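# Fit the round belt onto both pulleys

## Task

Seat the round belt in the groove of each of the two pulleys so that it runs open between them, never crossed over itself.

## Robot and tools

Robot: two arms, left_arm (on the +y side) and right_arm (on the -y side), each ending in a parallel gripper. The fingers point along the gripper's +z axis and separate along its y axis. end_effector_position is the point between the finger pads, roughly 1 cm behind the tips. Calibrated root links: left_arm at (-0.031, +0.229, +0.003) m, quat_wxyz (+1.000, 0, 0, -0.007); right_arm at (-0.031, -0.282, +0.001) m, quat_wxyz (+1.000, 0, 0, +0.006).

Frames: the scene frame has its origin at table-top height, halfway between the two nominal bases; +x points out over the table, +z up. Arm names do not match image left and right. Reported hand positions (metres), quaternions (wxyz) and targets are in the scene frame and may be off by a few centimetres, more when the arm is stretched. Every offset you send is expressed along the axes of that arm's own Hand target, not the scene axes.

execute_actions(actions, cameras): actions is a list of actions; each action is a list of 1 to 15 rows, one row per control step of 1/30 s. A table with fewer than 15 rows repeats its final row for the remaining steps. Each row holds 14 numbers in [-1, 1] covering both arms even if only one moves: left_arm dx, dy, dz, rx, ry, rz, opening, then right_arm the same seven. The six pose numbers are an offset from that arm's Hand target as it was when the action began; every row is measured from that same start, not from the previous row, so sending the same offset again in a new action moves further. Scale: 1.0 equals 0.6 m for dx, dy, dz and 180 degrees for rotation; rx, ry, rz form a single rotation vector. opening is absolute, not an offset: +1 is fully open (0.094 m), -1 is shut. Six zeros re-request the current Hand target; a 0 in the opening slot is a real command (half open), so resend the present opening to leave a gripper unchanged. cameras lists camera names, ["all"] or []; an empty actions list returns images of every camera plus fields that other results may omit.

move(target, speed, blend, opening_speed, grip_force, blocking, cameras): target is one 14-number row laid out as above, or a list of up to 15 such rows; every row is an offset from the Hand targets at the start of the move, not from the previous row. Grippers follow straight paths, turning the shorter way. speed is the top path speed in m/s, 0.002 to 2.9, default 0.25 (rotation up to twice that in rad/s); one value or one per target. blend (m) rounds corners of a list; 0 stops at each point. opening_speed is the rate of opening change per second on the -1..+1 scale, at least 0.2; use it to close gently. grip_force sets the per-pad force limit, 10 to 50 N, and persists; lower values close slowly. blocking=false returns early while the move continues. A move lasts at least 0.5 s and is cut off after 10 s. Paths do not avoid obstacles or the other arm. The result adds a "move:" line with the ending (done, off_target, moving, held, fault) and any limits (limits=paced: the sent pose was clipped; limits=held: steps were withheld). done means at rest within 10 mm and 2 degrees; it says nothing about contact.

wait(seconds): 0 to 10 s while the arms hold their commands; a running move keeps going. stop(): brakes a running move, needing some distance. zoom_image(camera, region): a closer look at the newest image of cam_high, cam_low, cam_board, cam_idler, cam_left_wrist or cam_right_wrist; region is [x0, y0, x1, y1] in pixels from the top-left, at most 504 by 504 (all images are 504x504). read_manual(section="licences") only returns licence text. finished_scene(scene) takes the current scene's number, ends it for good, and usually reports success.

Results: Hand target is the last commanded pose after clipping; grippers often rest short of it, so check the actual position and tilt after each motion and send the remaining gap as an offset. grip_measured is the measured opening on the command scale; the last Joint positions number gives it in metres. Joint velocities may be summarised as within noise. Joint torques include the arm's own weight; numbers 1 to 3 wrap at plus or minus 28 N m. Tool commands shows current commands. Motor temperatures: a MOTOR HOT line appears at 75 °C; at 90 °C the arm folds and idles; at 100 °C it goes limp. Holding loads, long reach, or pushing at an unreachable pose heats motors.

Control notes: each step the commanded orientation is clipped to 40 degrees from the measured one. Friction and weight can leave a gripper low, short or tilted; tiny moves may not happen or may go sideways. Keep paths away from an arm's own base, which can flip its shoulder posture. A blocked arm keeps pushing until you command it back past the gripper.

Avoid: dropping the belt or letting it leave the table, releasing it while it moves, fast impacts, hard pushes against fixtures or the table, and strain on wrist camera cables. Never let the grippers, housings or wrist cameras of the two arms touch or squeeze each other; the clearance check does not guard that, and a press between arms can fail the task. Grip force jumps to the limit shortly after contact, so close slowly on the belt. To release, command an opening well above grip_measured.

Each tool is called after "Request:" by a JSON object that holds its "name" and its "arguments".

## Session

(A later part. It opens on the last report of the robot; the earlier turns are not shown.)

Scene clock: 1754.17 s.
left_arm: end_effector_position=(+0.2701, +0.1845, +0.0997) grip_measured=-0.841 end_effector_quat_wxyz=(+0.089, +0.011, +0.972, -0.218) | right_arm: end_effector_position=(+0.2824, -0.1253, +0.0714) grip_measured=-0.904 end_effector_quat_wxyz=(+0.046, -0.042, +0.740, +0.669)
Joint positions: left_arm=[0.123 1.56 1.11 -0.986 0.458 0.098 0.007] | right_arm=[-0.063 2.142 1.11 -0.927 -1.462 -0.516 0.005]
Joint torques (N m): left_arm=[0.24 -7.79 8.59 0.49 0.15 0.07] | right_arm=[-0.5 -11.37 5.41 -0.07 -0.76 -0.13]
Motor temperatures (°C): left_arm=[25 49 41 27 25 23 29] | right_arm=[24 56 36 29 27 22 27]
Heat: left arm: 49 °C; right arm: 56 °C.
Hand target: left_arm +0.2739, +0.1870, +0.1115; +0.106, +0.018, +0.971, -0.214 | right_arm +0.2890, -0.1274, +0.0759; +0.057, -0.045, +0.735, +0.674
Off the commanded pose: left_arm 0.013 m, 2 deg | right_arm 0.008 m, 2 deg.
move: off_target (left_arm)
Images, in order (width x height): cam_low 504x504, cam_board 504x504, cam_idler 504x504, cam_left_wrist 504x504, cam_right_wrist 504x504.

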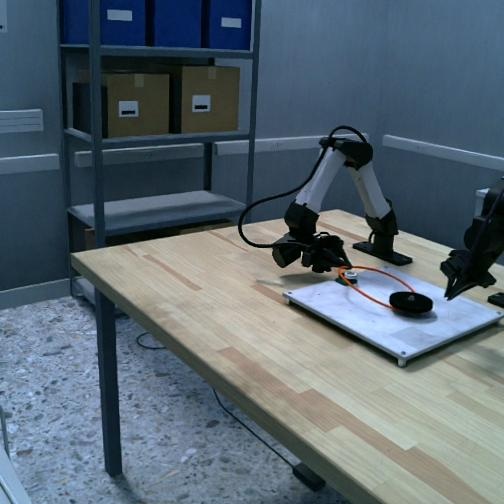

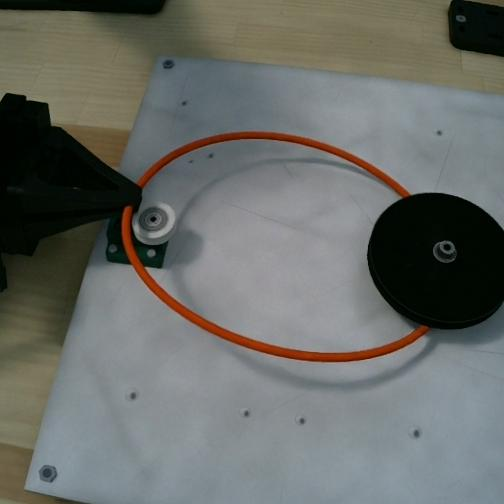

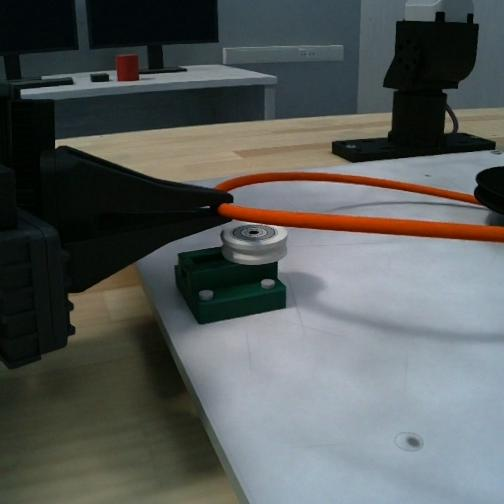

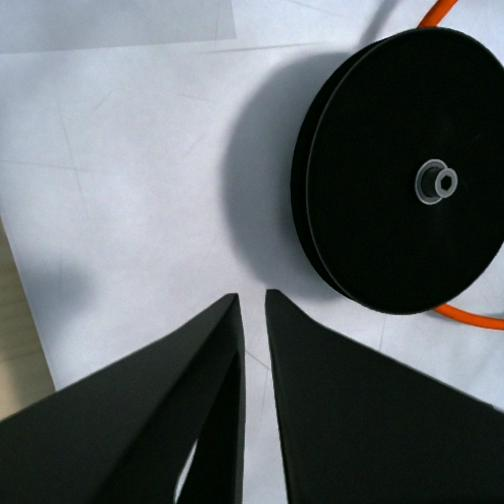

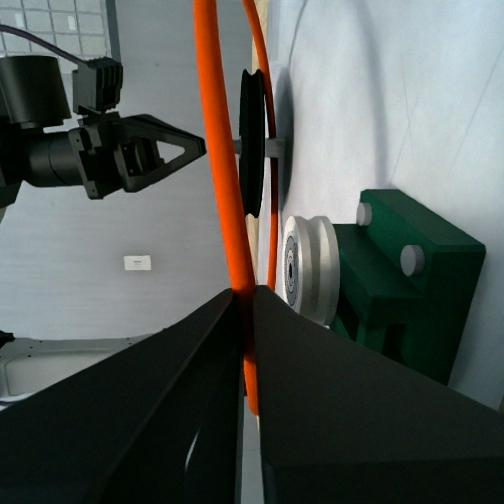

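Request:
{"name": "move", "arguments": {"target": [-0.0218,0.043,0.0442,0,0,0,-0.5,-0.0153,0.0348,0.1853,0.04,0,0,-0.96], "speed": 0.06, "cameras": ["cam_low","cam_left_wrist","cam_right_wrist","cam_high"]}}

Request:
{"name": "zoom_image", "arguments": {"camera": "cam_low", "region": [390, 240, 480, 340]}}

Scene clock: 1778.33 s.
left_arm: end_effector_position=(+0.2858, +0.1968, +0.0797) grip_measured=-0.502 end_effector_quat_wxyz=(+0.094, +0.012, +0.972, -0.215) | right_arm: end_effector_position=(+0.3090, -0.0528, +0.0681) grip_measured=-0.905 end_effector_quat_wxyz=(+0.045, +0.034, +0.794, +0.606)
Joint positions: left_arm=[0.157 1.638 1.11 -0.914 0.458 0.137 0.023] | right_arm=[0.182 1.939 0.794 0.419 -1.165 0.855 0.004]
Joint torques (N m): left_arm=[0.29 -5.56 7.46 0.78 0.22 0.06] | right_arm=[8.13 -11.75 5.79 2.34 -0.6 -0.05]
Motor temperatures (°C): left_arm=[25 47 43 26 25 23 28] | right_arm=[24 57 36 29 27 22 28]
Heat: left arm: 47 °C; right arm: 57 °C.
Hand target: left_arm +0.2940, +0.1994, +0.0802; +0.106, +0.018, +0.971, -0.214 | right_arm +0.2979, -0.0150, +0.0884; +0.060, -0.041, +0.776, +0.627
Off the commanded pose: left_arm 0.009 m, 2 deg | right_arm 0.044 m, 9 deg.
move: off_target (right_arm)
Images, in order (width x height): cam_high 504x504, cam_low 504x504, cam_left_wrist 504x504, cam_right_wrist 504x504.

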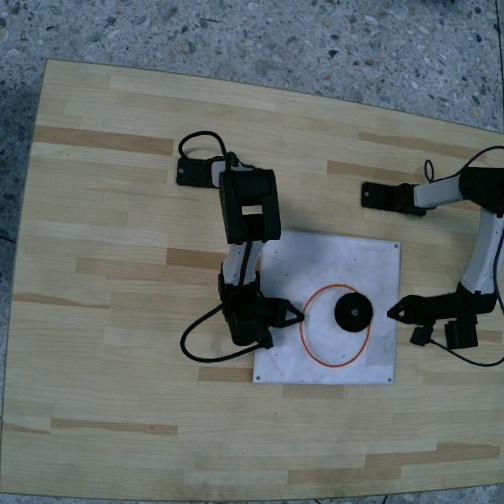

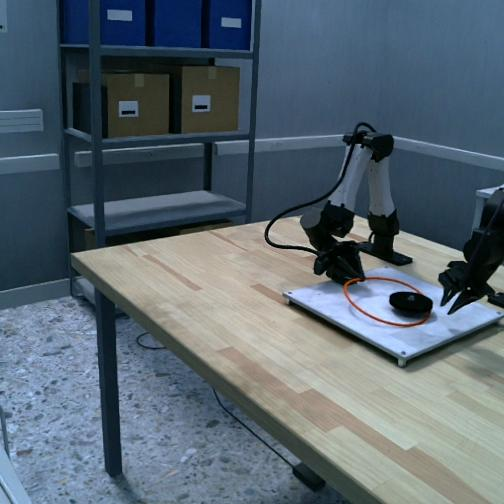

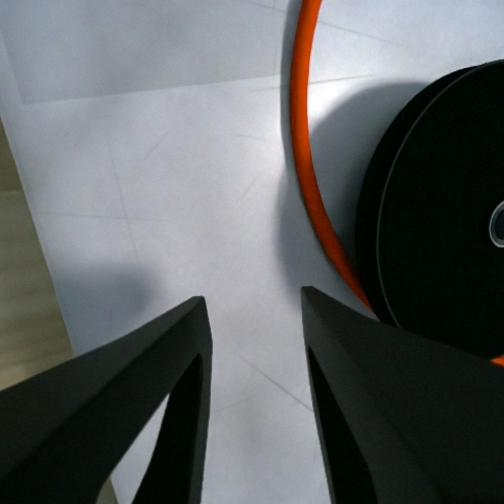

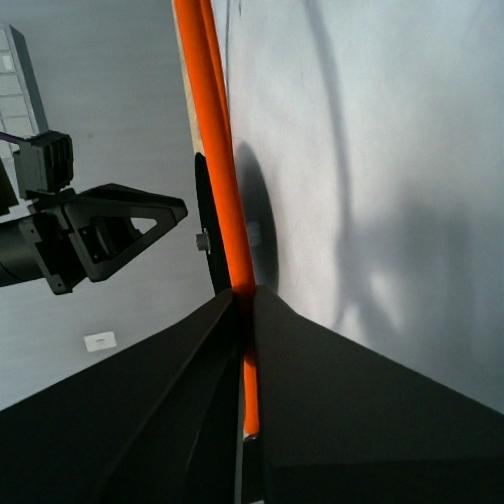

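Scaled by 5.040 from the camera's 504x504 image, which has a finer 720x720 frame.

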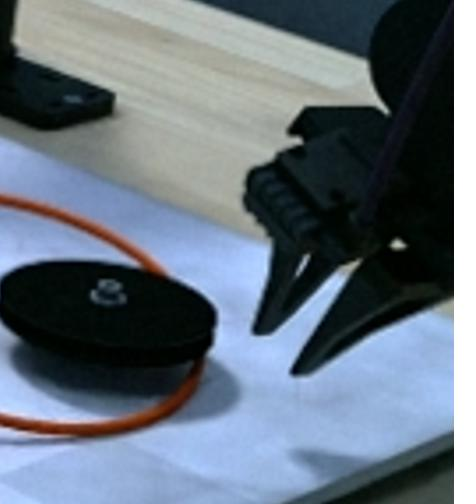

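Request:
{"name": "move", "arguments": {"target": [0,0,0,0,0,0,-0.5,0.0503,-0.0277,-0.0707,0,0,0,-0.96], "speed": 0.06, "cameras": ["cam_low","cam_board","cam_right_wrist","cam_high"]}}

Request:
{"name": "zoom_image", "arguments": {"camera": "cam_low", "region": [390, 240, 480, 340]}}

Scene clock: 1793.37 s.
left_arm: end_effector_position=(+0.2859, +0.1969, +0.0797) grip_measured=-0.502 end_effector_quat_wxyz=(+0.094, +0.012, +0.972, -0.215) | right_arm: end_effector_position=(+0.2726, -0.0567, +0.0773) grip_measured=-0.905 end_effector_quat_wxyz=(+0.067, -0.049, +0.773, +0.629)
Joint positions: left_arm=[0.157 1.638 1.11 -0.913 0.458 0.137 0.023] | right_arm=[0.173 1.876 0.689 0.45 -1.269 0.688 0.004]
Joint torques (N m): left_arm=[0.32 -5.55 7.53 0.76 0.21 0.07] | right_arm=[-0.27 -11.51 3.33 1.04 -0.39 -0.15]
Motor temperatures (°C): left_arm=[25 46 44 26 25 23 28] | right_arm=[26 55 35 33 27 22 28]
Heat: left arm: 46 °C; right arm: 55 °C.
Hand target: left_arm +0.2940, +0.1994, +0.0802; +0.106, +0.018, +0.971, -0.214 | right_arm +0.2684, -0.0595, +0.0768; +0.060, -0.041, +0.776, +0.627
Off the commanded pose: left_arm 0.008 m, 2 deg | right_arm 0.005 m, 1 deg.
move: done
Images, in order (width x height): cam_high 504x504, cam_low 504x504, cam_board 504x504, cam_right_wrist 504x504.

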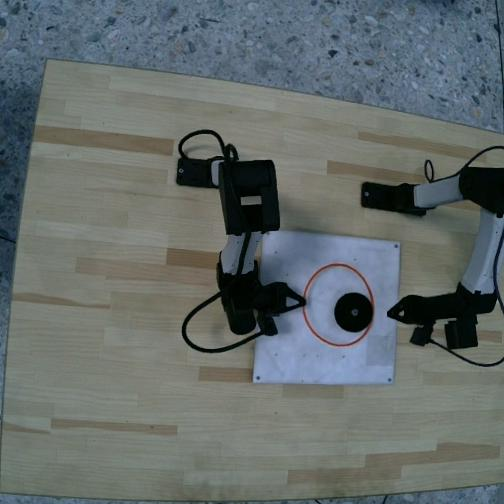

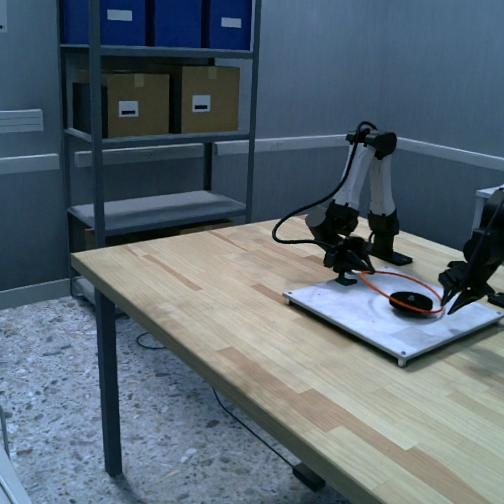

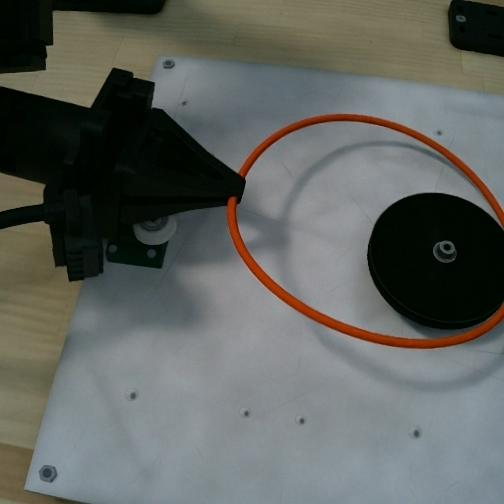

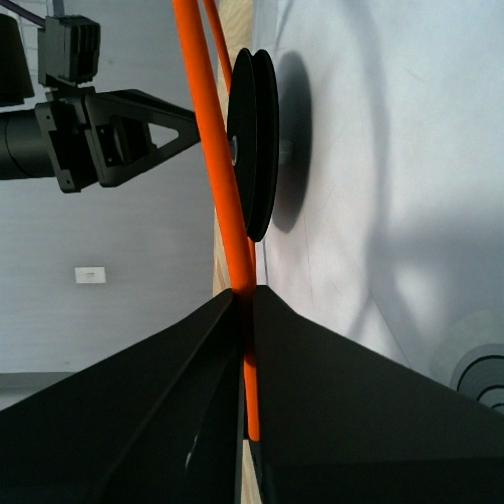

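Scaled by 5.040 from the camera's 504x504 image, which has a finer 720x720 frame.

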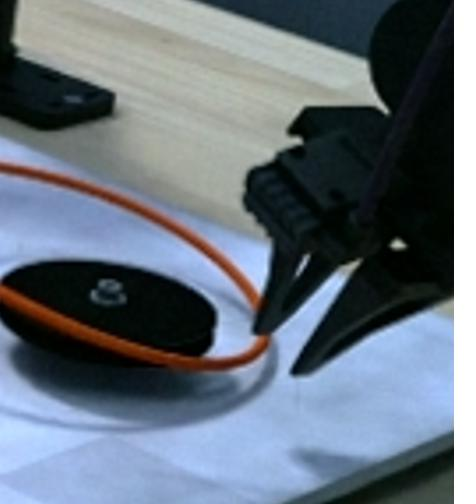

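Request:
{"name": "move", "arguments": {"target": [0,0,0,0,0,0,-0.5,-0.0397,0.0275,0.0613,0,0,0,-0.96], "speed": 0.06, "cameras": ["cam_low","cam_left_wrist","cam_high"]}}

Request:
{"name": "zoom_image", "arguments": {"camera": "cam_low", "region": [390, 240, 480, 340]}}

Scene clock: 1802.97 s.
left_arm: end_effector_position=(+0.2859, +0.1969, +0.0797) grip_measured=-0.502 end_effector_quat_wxyz=(+0.094, +0.012, +0.972, -0.215) | right_arm: end_effector_position=(+0.2874, -0.0495, +0.0785) grip_measured=-0.905 end_effector_quat_wxyz=(+0.039, +0.022, +0.786, +0.617)
Joint positions: left_arm=[0.157 1.638 1.11 -0.913 0.458 0.137 0.023] | right_arm=[0.198 1.876 0.717 0.474 -1.19 0.888 0.004]
Joint torques (N m): left_arm=[0.25 -5.55 7.56 0.78 0.22 0.05] | right_arm=[6.02 -7.05 9.77 2.08 -0.4 -0.32]
Motor temperatures (°C): left_arm=[25 45 44 26 25 23 28] | right_arm=[26 55 35 32 27 22 28]
Heat: left arm: 45 °C; right arm: 55 °C.
Hand target: left_arm +0.2940, +0.1994, +0.0802; +0.106, +0.018, +0.971, -0.214 | right_arm +0.2913, -0.0204, +0.0886; +0.060, -0.041, +0.776, +0.627
Off the commanded pose: left_arm 0.009 m, 2 deg | right_arm 0.031 m, 8 deg.
move: off_target (right_arm)
Images, in order (width x height): cam_high 504x504, cam_low 504x504, cam_left_wrist 504x504.

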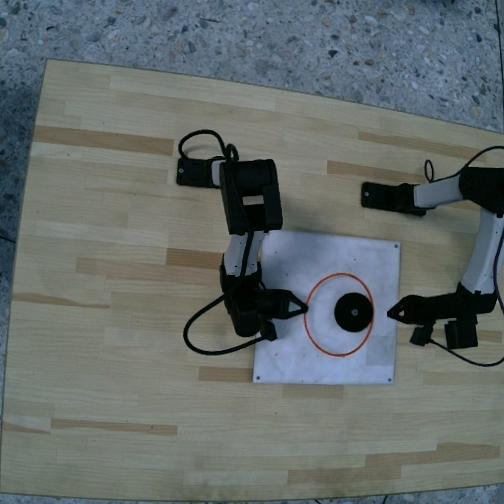

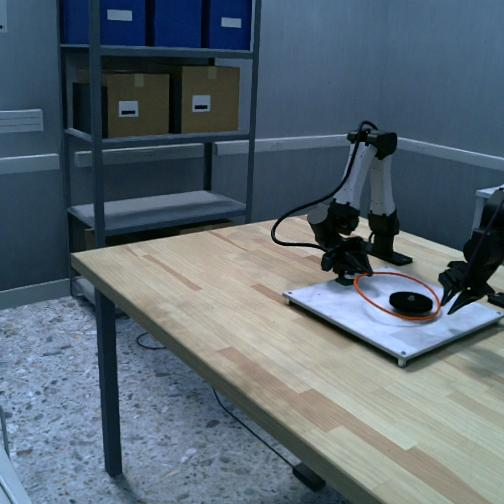

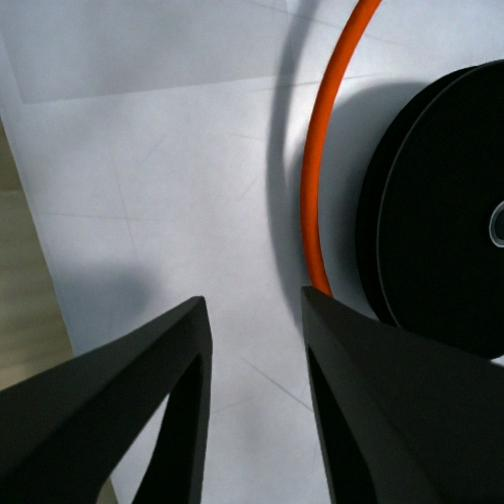

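Scaled by 5.040 from the camera's 504x504 image, which has a finer 720x720 frame.

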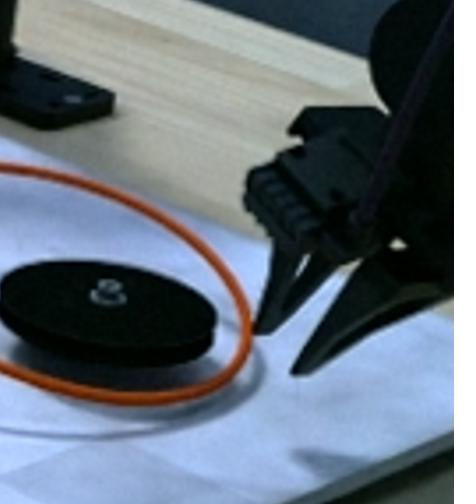

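Request:
{"name": "move", "arguments": {"target": [[0,0,0,0,0,0,-0.5,0,-0.0127,-0.0587,0,0,0,-0.96],[0,0,0,0,0,0,-0.5,-0.0104,0.0351,-0.0692,0,0,0,-0.96]], "speed": 0.06, "cameras": ["cam_low","cam_left_wrist","cam_high","cam_right_wrist"]}}

Request:
{"name": "zoom_image", "arguments": {"camera": "cam_low", "region": [350, 220, 500, 350]}}

Scene clock: 1826.70 s.
left_arm: end_effector_position=(+0.2859, +0.1969, +0.0797) grip_measured=-0.502 end_effector_quat_wxyz=(+0.094, +0.012, +0.972, -0.215) | right_arm: end_effector_position=(+0.2867, -0.0563, +0.1019) grip_measured=-0.905 end_effector_quat_wxyz=(+0.040, -0.021, +0.783, +0.621)
Joint positions: left_arm=[0.157 1.638 1.11 -0.913 0.458 0.137 0.023] | right_arm=[0.168 1.819 0.811 0.183 -1.258 0.68 0.004]
Joint torques (N m): left_arm=[0.28 -5.53 7.51 0.76 0.21 0.07] | right_arm=[-0.34 -12.48 7.62 1.29 -0.59 -0.21]
Motor temperatures (°C): left_arm=[25 44 44 26 25 23 28] | right_arm=[27 51 39 37 27 22 28]
Heat: left arm: 44 °C; right arm: 51 °C.
Hand target: left_arm +0.2940, +0.1994, +0.0802; +0.106, +0.018, +0.971, -0.214 | right_arm +0.2928, -0.0566, +0.1185; +0.060, -0.041, +0.776, +0.627
Off the commanded pose: left_arm 0.009 m, 2 deg | right_arm 0.018 m, 3 deg.
move: off_target (right_arm)
Images, in order (width x height): cam_high 504x504, cam_low 504x504, cam_left_wrist 504x504, cam_right_wrist 504x504.

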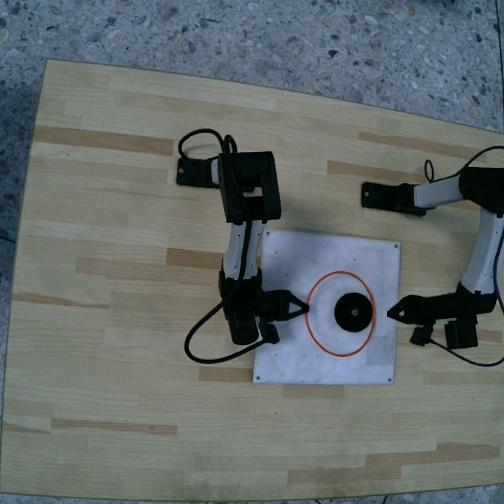

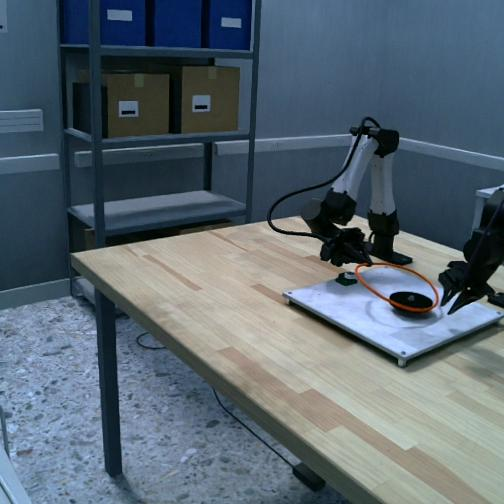

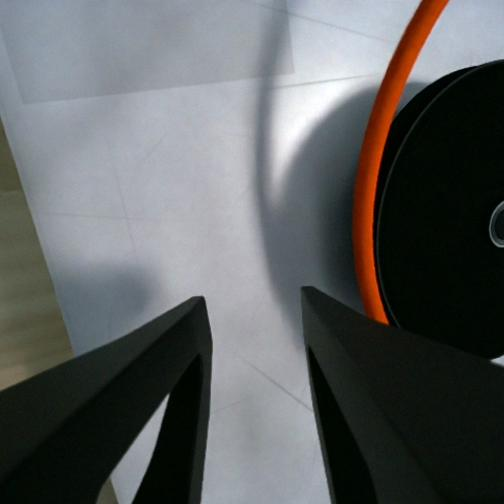

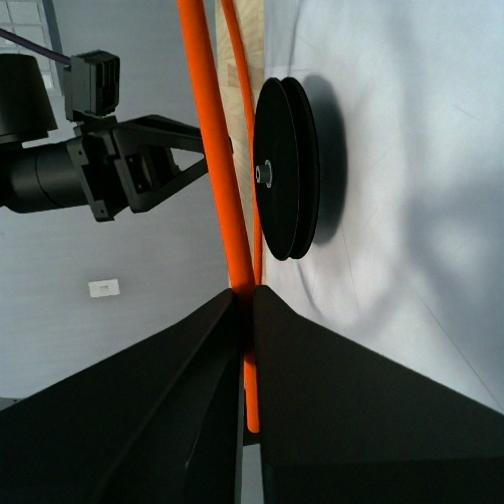

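Scaled by 3.360 from the camera's 504x504 image, which has a finer 720x720 frame.

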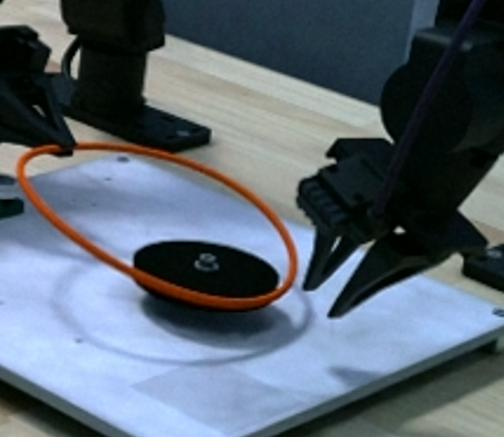

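Request:
{"name": "move", "arguments": {"target": [0,0,0,0,0,0,-0.5,-0.005,-0.0173,0.0747,0.01,0,0,-0.96], "speed": 0.06, "cameras": ["cam_low","cam_left_wrist","cam_high","cam_right_wrist"]}}

Request:
{"name": "zoom_image", "arguments": {"camera": "cam_low", "region": [350, 220, 500, 350]}}

Scene clock: 1836.50 s.
left_arm: end_effector_position=(+0.2859, +0.1969, +0.0797) grip_measured=-0.502 end_effector_quat_wxyz=(+0.094, +0.012, +0.972, -0.215) | right_arm: end_effector_position=(+0.2903, -0.0188, +0.0933) grip_measured=-0.905 end_effector_quat_wxyz=(+0.045, -0.031, +0.788, +0.613)
Joint positions: left_arm=[0.157 1.638 1.11 -0.913 0.458 0.137 0.023] | right_arm=[0.281 1.877 0.816 0.392 -1.164 0.83 0.004]
Joint torques (N m): left_arm=[0.42 -5.52 7.51 0.76 0.2 0.07] | right_arm=[0.73 -9.8 7.75 1.69 -0.23 -0.01]
Heat: left arm: 44 °C; right arm: 53 °C.
Hand target: left_arm +0.2940, +0.1994, +0.0802; +0.106, +0.018, +0.971, -0.214 | right_arm +0.2991, -0.0150, +0.0995; +0.061, -0.040, +0.786, +0.614
Off the commanded pose: left_arm 0.009 m, 2 deg | right_arm 0.012 m, 2 deg.
move: off_target (right_arm)
Images, in order (width x height): cam_high 504x504, cam_low 504x504, cam_left_wrist 504x504, cam_right_wrist 504x504.

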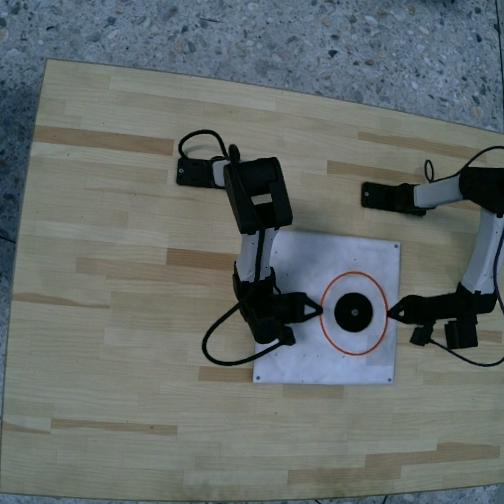

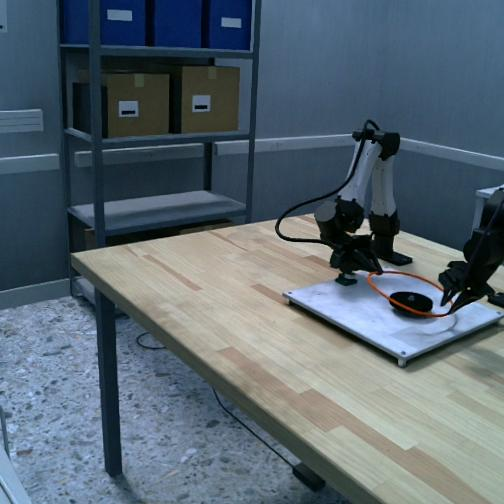

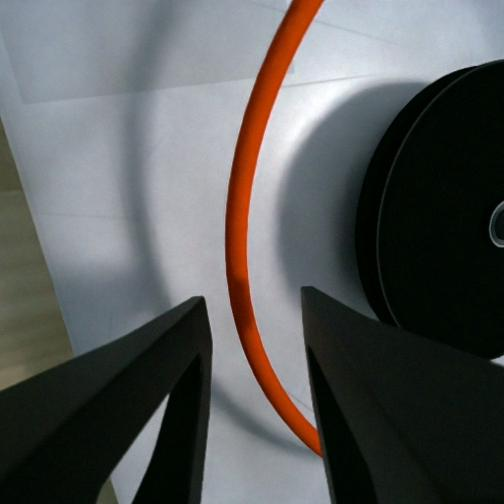

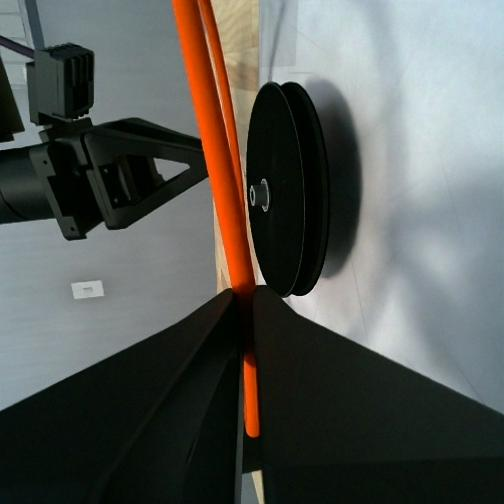

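Scaled by 3.360 from the camera's 504x504 image, which has a finer 720x720 frame.

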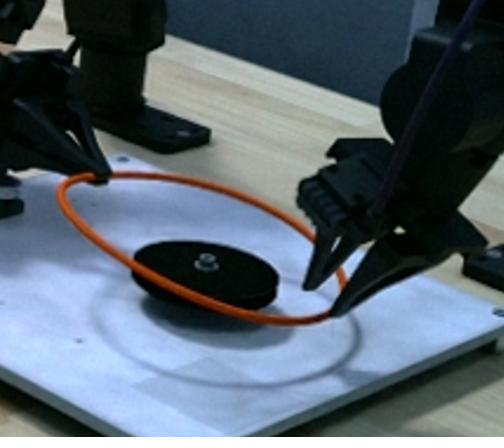

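Request:
{"name": "move", "arguments": {"target": [[0,0.005,0.03,0,0,0,-0.5,0,0,0,0,0,0,-0.96],[0,0.005,0.03,0,0,0,-0.96,0,0,0,0,0,0,-0.96]], "speed": 0.05, "opening_speed": 0.5, "cameras": ["cam_low","cam_left_wrist"]}}

Request:
{"name": "zoom_image", "arguments": {"camera": "cam_low", "region": [350, 220, 500, 350]}}

Scene clock: 1845.77 s.
left_arm: end_effector_position=(+0.2953, +0.1960, +0.0671) grip_measured=-0.958 end_effector_quat_wxyz=(+0.105, +0.018, +0.971, -0.214) | right_arm: end_effector_position=(+0.2904, -0.0188, +0.0933) grip_measured=-0.905 end_effector_quat_wxyz=(+0.045, -0.031, +0.789, +0.613)
Joint positions: left_arm=[0.15 1.67 1.089 -0.836 0.458 0.136 0.002] | right_arm=[0.281 1.877 0.816 0.393 -1.164 0.831 0.004]
Joint torques (N m): left_arm=[-0.83 -5.82 5.82 0.84 0.18 -0.15] | right_arm=[0.55 -9.89 7.68 1.61 -0.29 -0.02]
Heat: left arm: 44 °C; right arm: 52 °C.
Hand target: left_arm +0.2978, +0.1946, +0.0629; +0.106, +0.018, +0.971, -0.214 | right_arm +0.2991, -0.0150, +0.0994; +0.061, -0.040, +0.786, +0.614
Off the commanded pose: left_arm 0.005 m, 0 deg | right_arm 0.011 m, 2 deg.
move: off_target (right_arm)
Images, in order (width x height): cam_low 504x504, cam_left_wrist 504x504.

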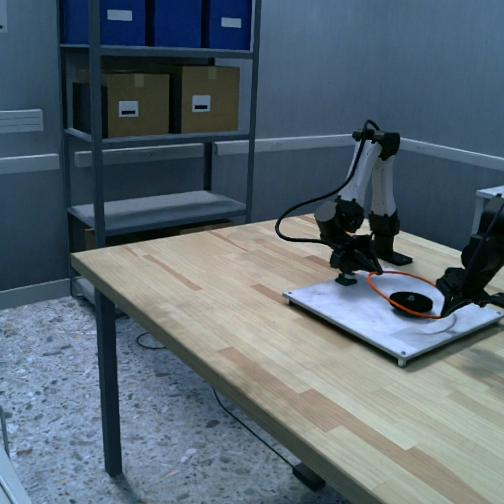

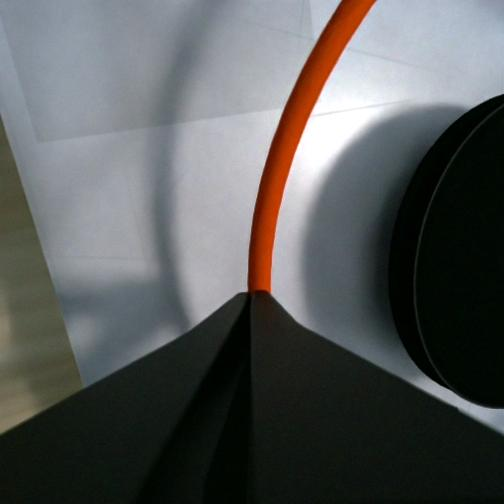

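Scaled by 3.360 from the camera's 504x504 image, which has a finer 720x720 frame.

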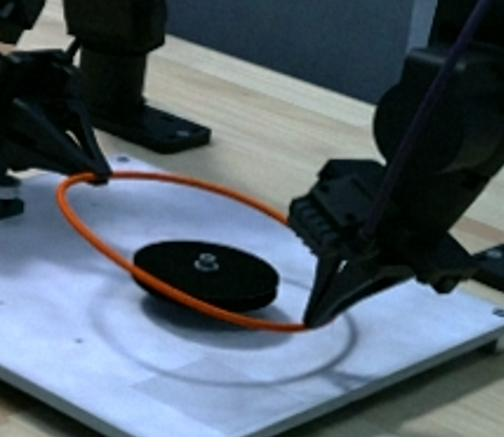

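Request:
{"name": "move", "arguments": {"target": [0,0,-0.012,0,0,0,-0.5,0,0,0,0,0,0,-0.96], "opening_speed": 0.8}}

Request:
{"name": "move", "arguments": {"target": [[0,0.018,0.045,0,0,0,-0.5,0,0,0,0,0,0,-0.96],[0,0.018,0.045,0,0,0,-0.96,0,0,0,0,0,0,-0.96]], "speed": 0.05, "opening_speed": 0.5, "cameras": ["cam_low","cam_left_wrist"]}}

Request:
{"name": "zoom_image", "arguments": {"camera": "cam_low", "region": [350, 220, 500, 350]}}

Scene clock: 1854.80 s.
left_arm: end_effector_position=(+0.2953, +0.1960, +0.0671) grip_measured=-0.502 end_effector_quat_wxyz=(+0.105, +0.018, +0.971, -0.214) | right_arm: end_effector_position=(+0.2904, -0.0188, +0.0933) grip_measured=-0.905 end_effector_quat_wxyz=(+0.045, -0.031, +0.789, +0.613)
Joint positions: left_arm=[0.15 1.67 1.089 -0.836 0.458 0.136 0.023] | right_arm=[0.281 1.877 0.816 0.393 -1.164 0.831 0.004]
Joint torques (N m): left_arm=[0.28 -6.65 7.27 0.54 0.2 -0.04] | right_arm=[0.32 -9.95 7.87 1.67 -0.28 -0.05]
Heat: left arm: 45 °C; right arm: 51 °C.
Hand target: left_arm +0.2964, +0.1976, +0.0693; +0.106, +0.018, +0.971, -0.214 | right_arm +0.2991, -0.0150, +0.0994; +0.061, -0.040, +0.786, +0.614
Off the commanded pose: left_arm 0.003 m, 0 deg | right_arm 0.011 m, 2 deg.
move: off_target (right_arm)

Scene clock: 1857.17 s.
left_arm: end_effector_position=(+0.3007, +0.1966, +0.0462) grip_measured=-0.900 end_effector_quat_wxyz=(+0.106, +0.018, +0.971, -0.214) | right_arm: end_effector_position=(+0.2904, -0.0188, +0.0933) grip_measured=-0.905 end_effector_quat_wxyz=(+0.045, -0.031, +0.789, +0.613)
Joint positions: left_arm=[0.15 1.719 1.055 -0.752 0.459 0.136 0.005] | right_arm=[0.281 1.877 0.816 0.393 -1.164 0.831 0.004]
Joint torques (N m): left_arm=[-0.49 -5.85 5.53 0.83 0.17 -0.11] | right_arm=[0.4 -10.11 7.86 1.65 -0.26 -0.08]
Heat: left arm: 45 °C; right arm: 51 °C.
Hand target: left_arm +0.3026, +0.1961, +0.0409; +0.106, +0.018, +0.971, -0.214 | right_arm +0.2991, -0.0150, +0.0995; +0.061, -0.040, +0.786, +0.614
Off the commanded pose: left_arm 0.006 m, 0 deg | right_arm 0.011 m, 2 deg.
move: off_target (right_arm)
Images, in order (width x height): cam_low 504x504, cam_left_wrist 504x504.

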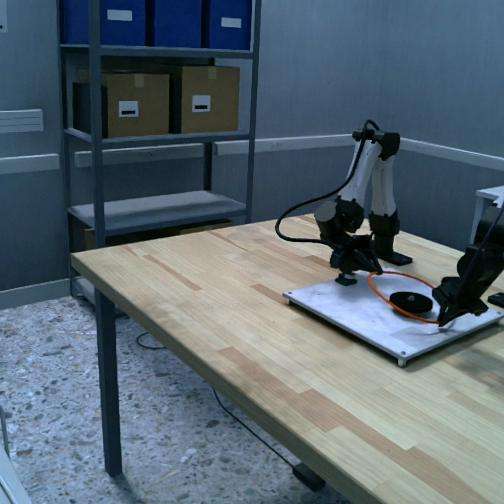

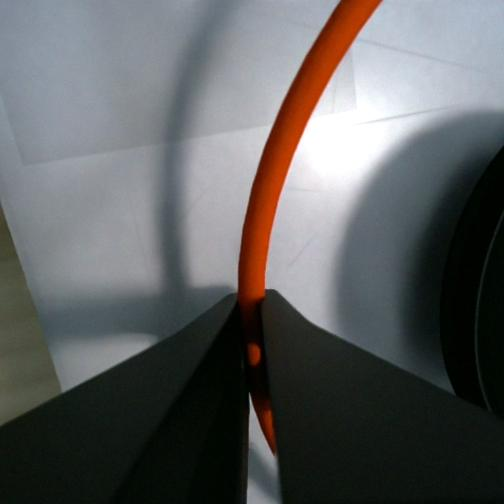

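Scaled by 3.360 from the camera's 504x504 image, which has a finer 720x720 frame.

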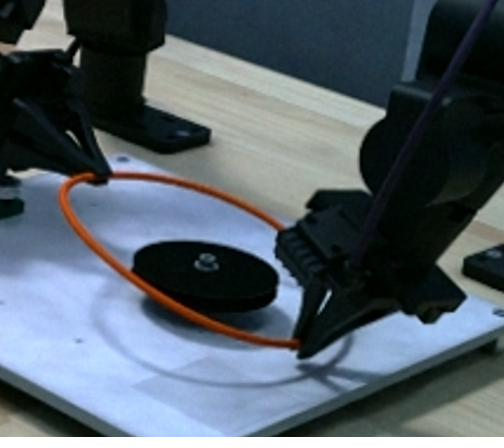

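Request:
{"name": "move", "arguments": {"target": [[0.0062,-0.0302,-0.025,0,0,0,-0.96,0.0195,-0.024,-0.1142,0,0,0,-0.96],[0.0163,-0.0585,-0.0085,0,0,0,-0.96,0.0245,-0.047,-0.1083,-0.03,0,0,-0.96]], "speed": 0.07, "cameras": ["cam_low","cam_left_wrist","cam_right_wrist"]}}

Request:
{"name": "zoom_image", "arguments": {"camera": "cam_low", "region": [350, 220, 500, 350]}}

Scene clock: 1881.43 s.
left_arm: end_effector_position=(+0.2846, +0.1629, +0.0523) grip_measured=-0.901 end_effector_quat_wxyz=(+0.086, +0.016, +0.970, -0.227) | right_arm: end_effector_position=(+0.2854, -0.0824, +0.0851) grip_measured=-0.905 end_effector_quat_wxyz=(+0.055, -0.043, +0.761, +0.645)
Joint positions: left_arm=[0.052 1.666 1.018 -0.764 0.465 0.033 0.005] | right_arm=[0.079 1.9 0.795 0.164 -1.37 0.499 0.004]
Joint torques (N m): left_arm=[-0.42 -8.87 5.61 0.86 -0.04 -0.15] | right_arm=[-0.49 -10.13 4.04 1.34 -0.61 -0.05]
Heat: left arm: 46 °C; right arm: 51 °C.
Hand target: left_arm +0.2891, +0.1662, +0.0578; +0.106, +0.018, +0.971, -0.214 | right_arm +0.2855, -0.0847, +0.0858; +0.059, -0.043, +0.756, +0.651
Off the commanded pose: left_arm 0.008 m, 3 deg | right_arm 0.002 m, 1 deg.
move: off_target (left_arm)
Images, in order (width x height): cam_low 504x504, cam_left_wrist 504x504, cam_right_wrist 504x504.

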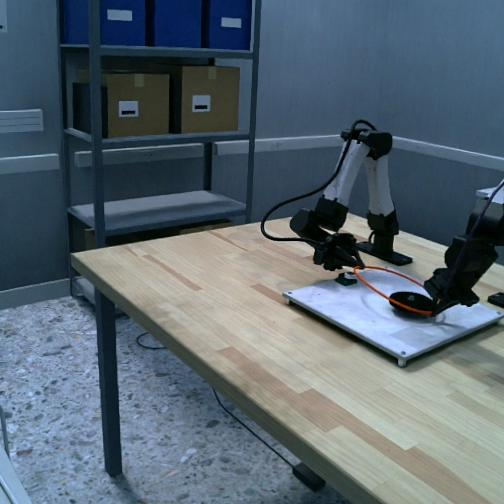

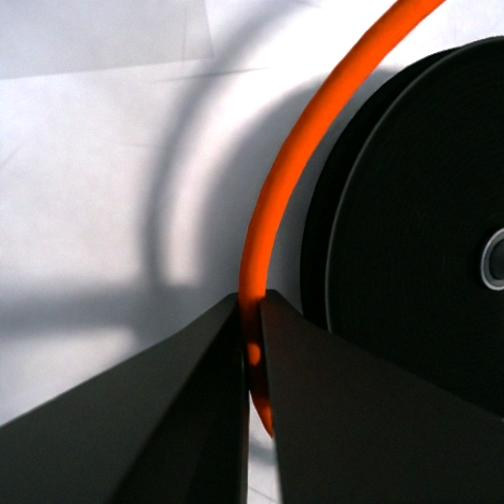

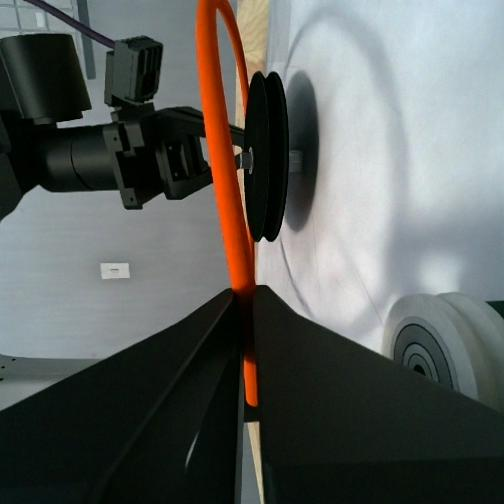

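Scaled by 3.360 from the camera's 504x504 image, which has a finer 720x720 frame.

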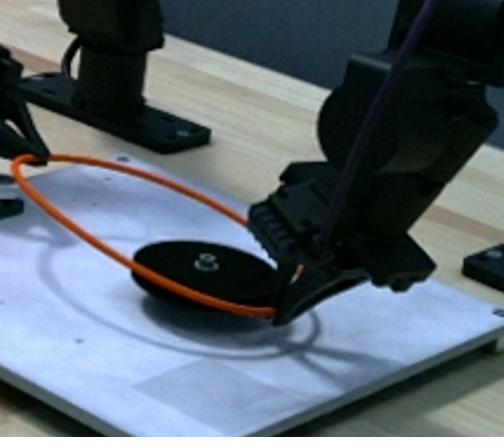

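Request:
{"name": "move", "arguments": {"target": [[0.004,0.0083,0.0177,0,0,0,-0.96,0,0,0,0,0,0,-0.96],[0.004,0.0007,0.0212,0,0,0,-0.96,-0.0023,-0.0177,-0.0482,0,0,0,-0.96],[0.004,0.0007,0.0212,0,0,0,-0.96,-0.0027,-0.028,-0.0673,-0.03,0,0,-0.96]], "speed": 0.045, "cameras": ["cam_low","cam_left_wrist","cam_right_wrist","cam_idler","cam_board"]}}

Request:
{"name": "zoom_image", "arguments": {"camera": "cam_low", "region": [380, 270, 450, 330]}}

Request:
{"name": "zoom_image", "arguments": {"camera": "cam_idler", "region": [304, 100, 504, 300]}}

Scene clock: 1899.67 s.
left_arm: end_effector_position=(+0.2898, +0.1564, +0.0472) grip_measured=-0.901 end_effector_quat_wxyz=(+0.102, +0.022, +0.968, -0.228) | right_arm: end_effector_position=(+0.2801, -0.1211, +0.0703) grip_measured=-0.905 end_effector_quat_wxyz=(+0.053, -0.036, +0.733, +0.677)
Joint positions: left_arm=[0.031 1.666 0.988 -0.69 0.465 0.014 0.005] | right_arm=[-0.051 2.083 1.001 -0.639 -1.493 -0.277 0.004]
Joint torques (N m): left_arm=[-0.12 -7.36 5.34 0.78 -0.1 -0.15] | right_arm=[-1.33 -10.52 5.85 0.16 -0.8 -0.17]
Heat: left arm: 47 °C; right arm: 51 °C.
Hand target: left_arm +0.2894, +0.1612, +0.0459; +0.106, +0.018, +0.971, -0.214 | right_arm +0.2881, -0.1272, +0.0754; +0.057, -0.045, +0.724, +0.685
Off the commanded pose: left_arm 0.005 m, 2 deg | right_arm 0.011 m, 2 deg.
move: off_target (right_arm)
Images, in order (width x height): cam_low 504x504, cam_board 504x504, cam_idler 504x504, cam_left_wrist 504x504, cam_right_wrist 504x504.

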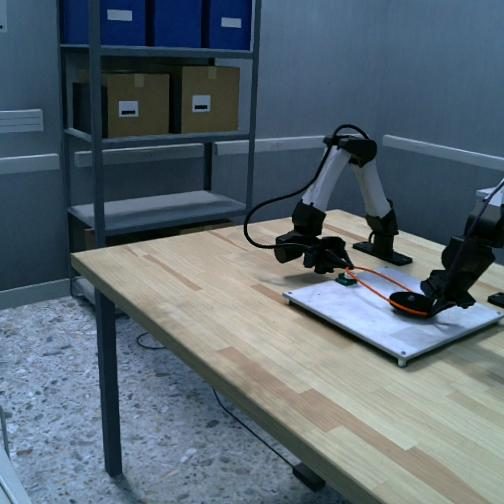

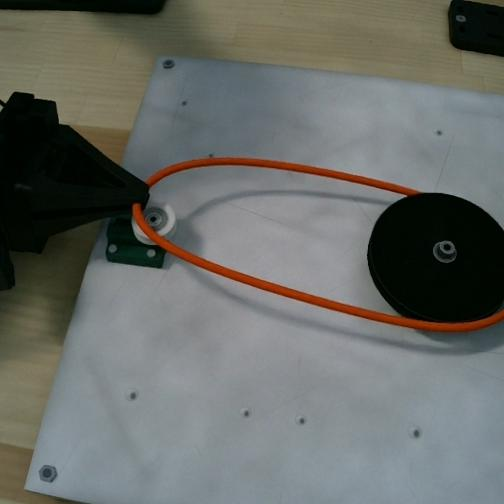

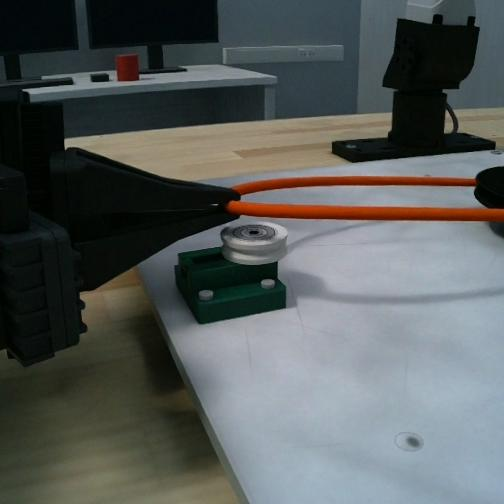

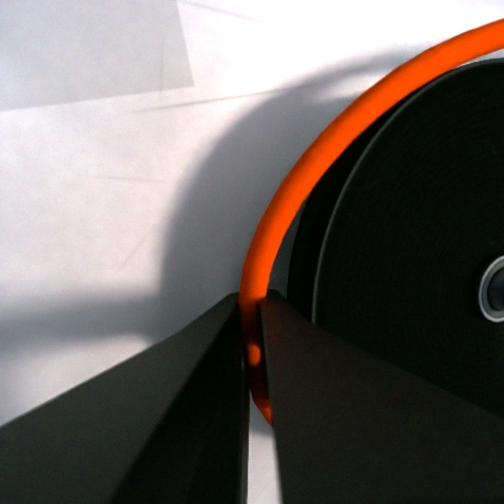

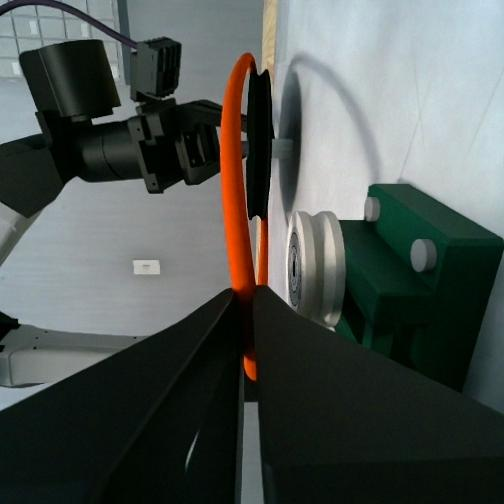

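Scaled by 7.200 from the camera's 504x504 image, which has a finer 720x720 frame.

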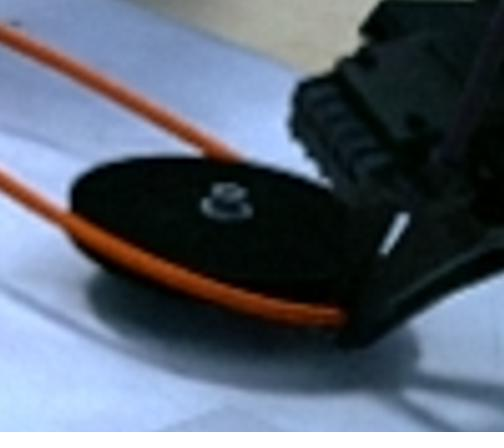

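Scaled by 2.520 from the camera's 504x504 image, which has a finer 720x720 frame.

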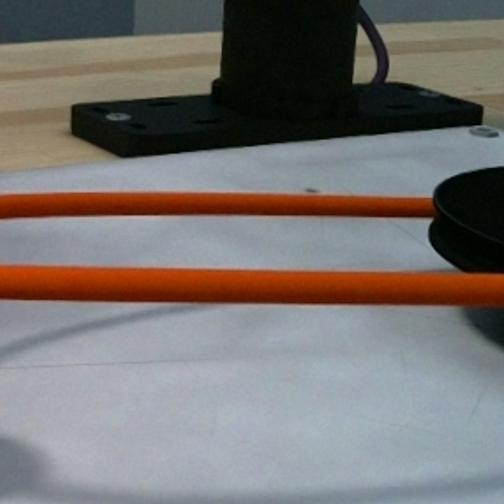

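Request:
{"name": "move", "arguments": {"target": [-0.004,-0.0097,-0.0207,0,0,0,-0.96,0,0,0,0,0,0,-0.96], "speed": 0.04, "cameras": ["cam_low","cam_right_wrist","cam_idler"]}}

Request:
{"name": "zoom_image", "arguments": {"camera": "cam_low", "region": [380, 270, 450, 330]}}

Request:
{"name": "zoom_image", "arguments": {"camera": "cam_idler", "region": [304, 100, 504, 300]}}

Request:
{"name": "zoom_image", "arguments": {"camera": "cam_right_wrist", "region": [180, 20, 320, 300]}}

Scene clock: 1912.93 s.
left_arm: end_effector_position=(+0.2877, +0.1565, +0.0485) grip_measured=-0.901 end_effector_quat_wxyz=(+0.100, +0.021, +0.968, -0.228) | right_arm: end_effector_position=(+0.2801, -0.1211, +0.0703) grip_measured=-0.905 end_effector_quat_wxyz=(+0.053, -0.036, +0.733, +0.677)
Joint positions: left_arm=[0.031 1.659 0.988 -0.701 0.464 0.012 0.005] | right_arm=[-0.051 2.083 1.001 -0.64 -1.493 -0.277 0.004]
Joint torques (N m): left_arm=[-0.1 -8.88 8.23 0.38 -0.09 -0.17] | right_arm=[-1.32 -10.96 5.59 0.17 -0.83 -0.12]
Motor temperatures (°C): left_arm=[25 47 40 26 25 23 29] | right_arm=[24 52 36 32 27 22 28]
Heat: left arm: 47 °C; right arm: 52 °C.
Hand target: left_arm +0.2888, +0.1612, +0.0598; +0.106, +0.018, +0.971, -0.214 | right_arm +0.2881, -0.1268, +0.0754; +0.067, -0.035, +0.726, +0.683 (not the last commanded pose)
Off the commanded pose: left_arm 0.012 m, 2 deg | right_arm 0.011 m, 2 deg.
move: off_target (left_arm, right_arm)
Images, in order (width x height): cam_low 504x504, cam_idler 504x504, cam_right_wrist 504x504.

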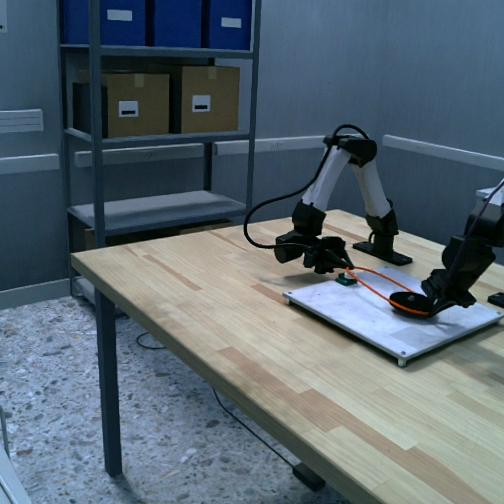

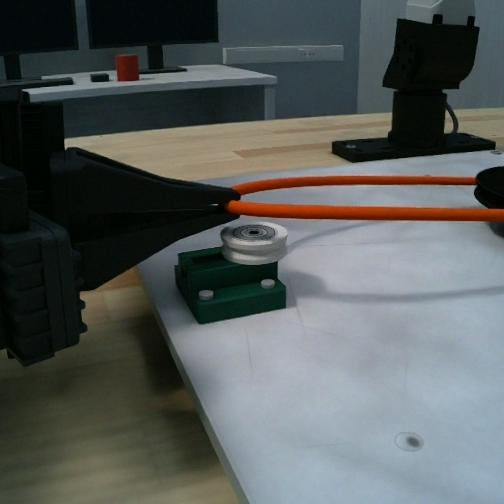

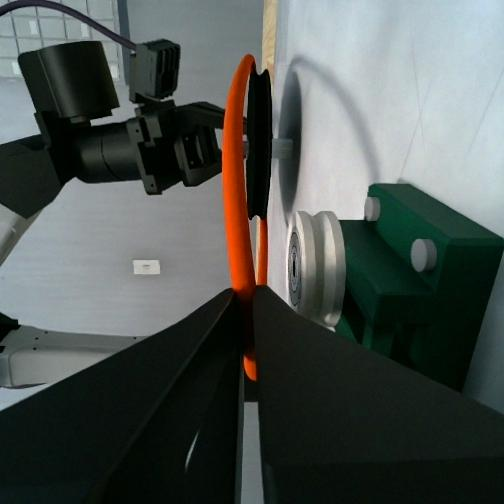

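Scaled by 7.200 from the camera's 504x504 image, which has a finer 720x720 frame.

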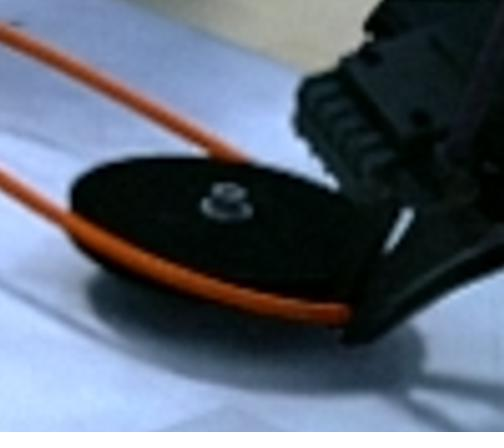

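Scaled by 2.520 from the camera's 504x504 image, which has a finer 720x720 frame.

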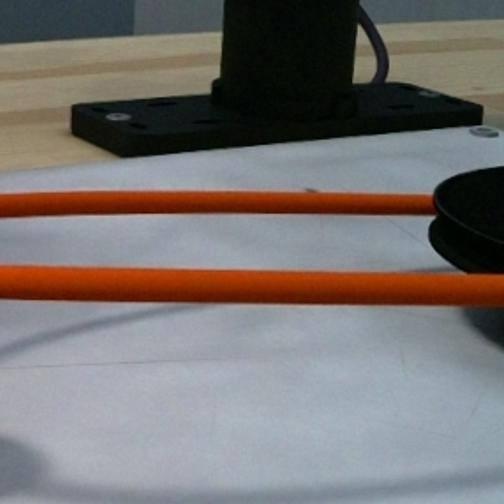

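Scaled by 1.800 from the camera's 504x504 image, which has a finer 720x720 frame.

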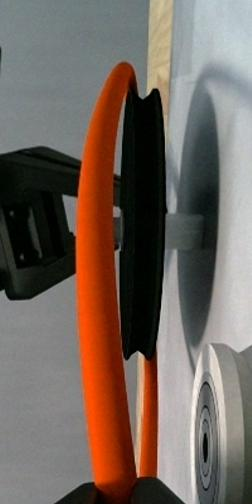

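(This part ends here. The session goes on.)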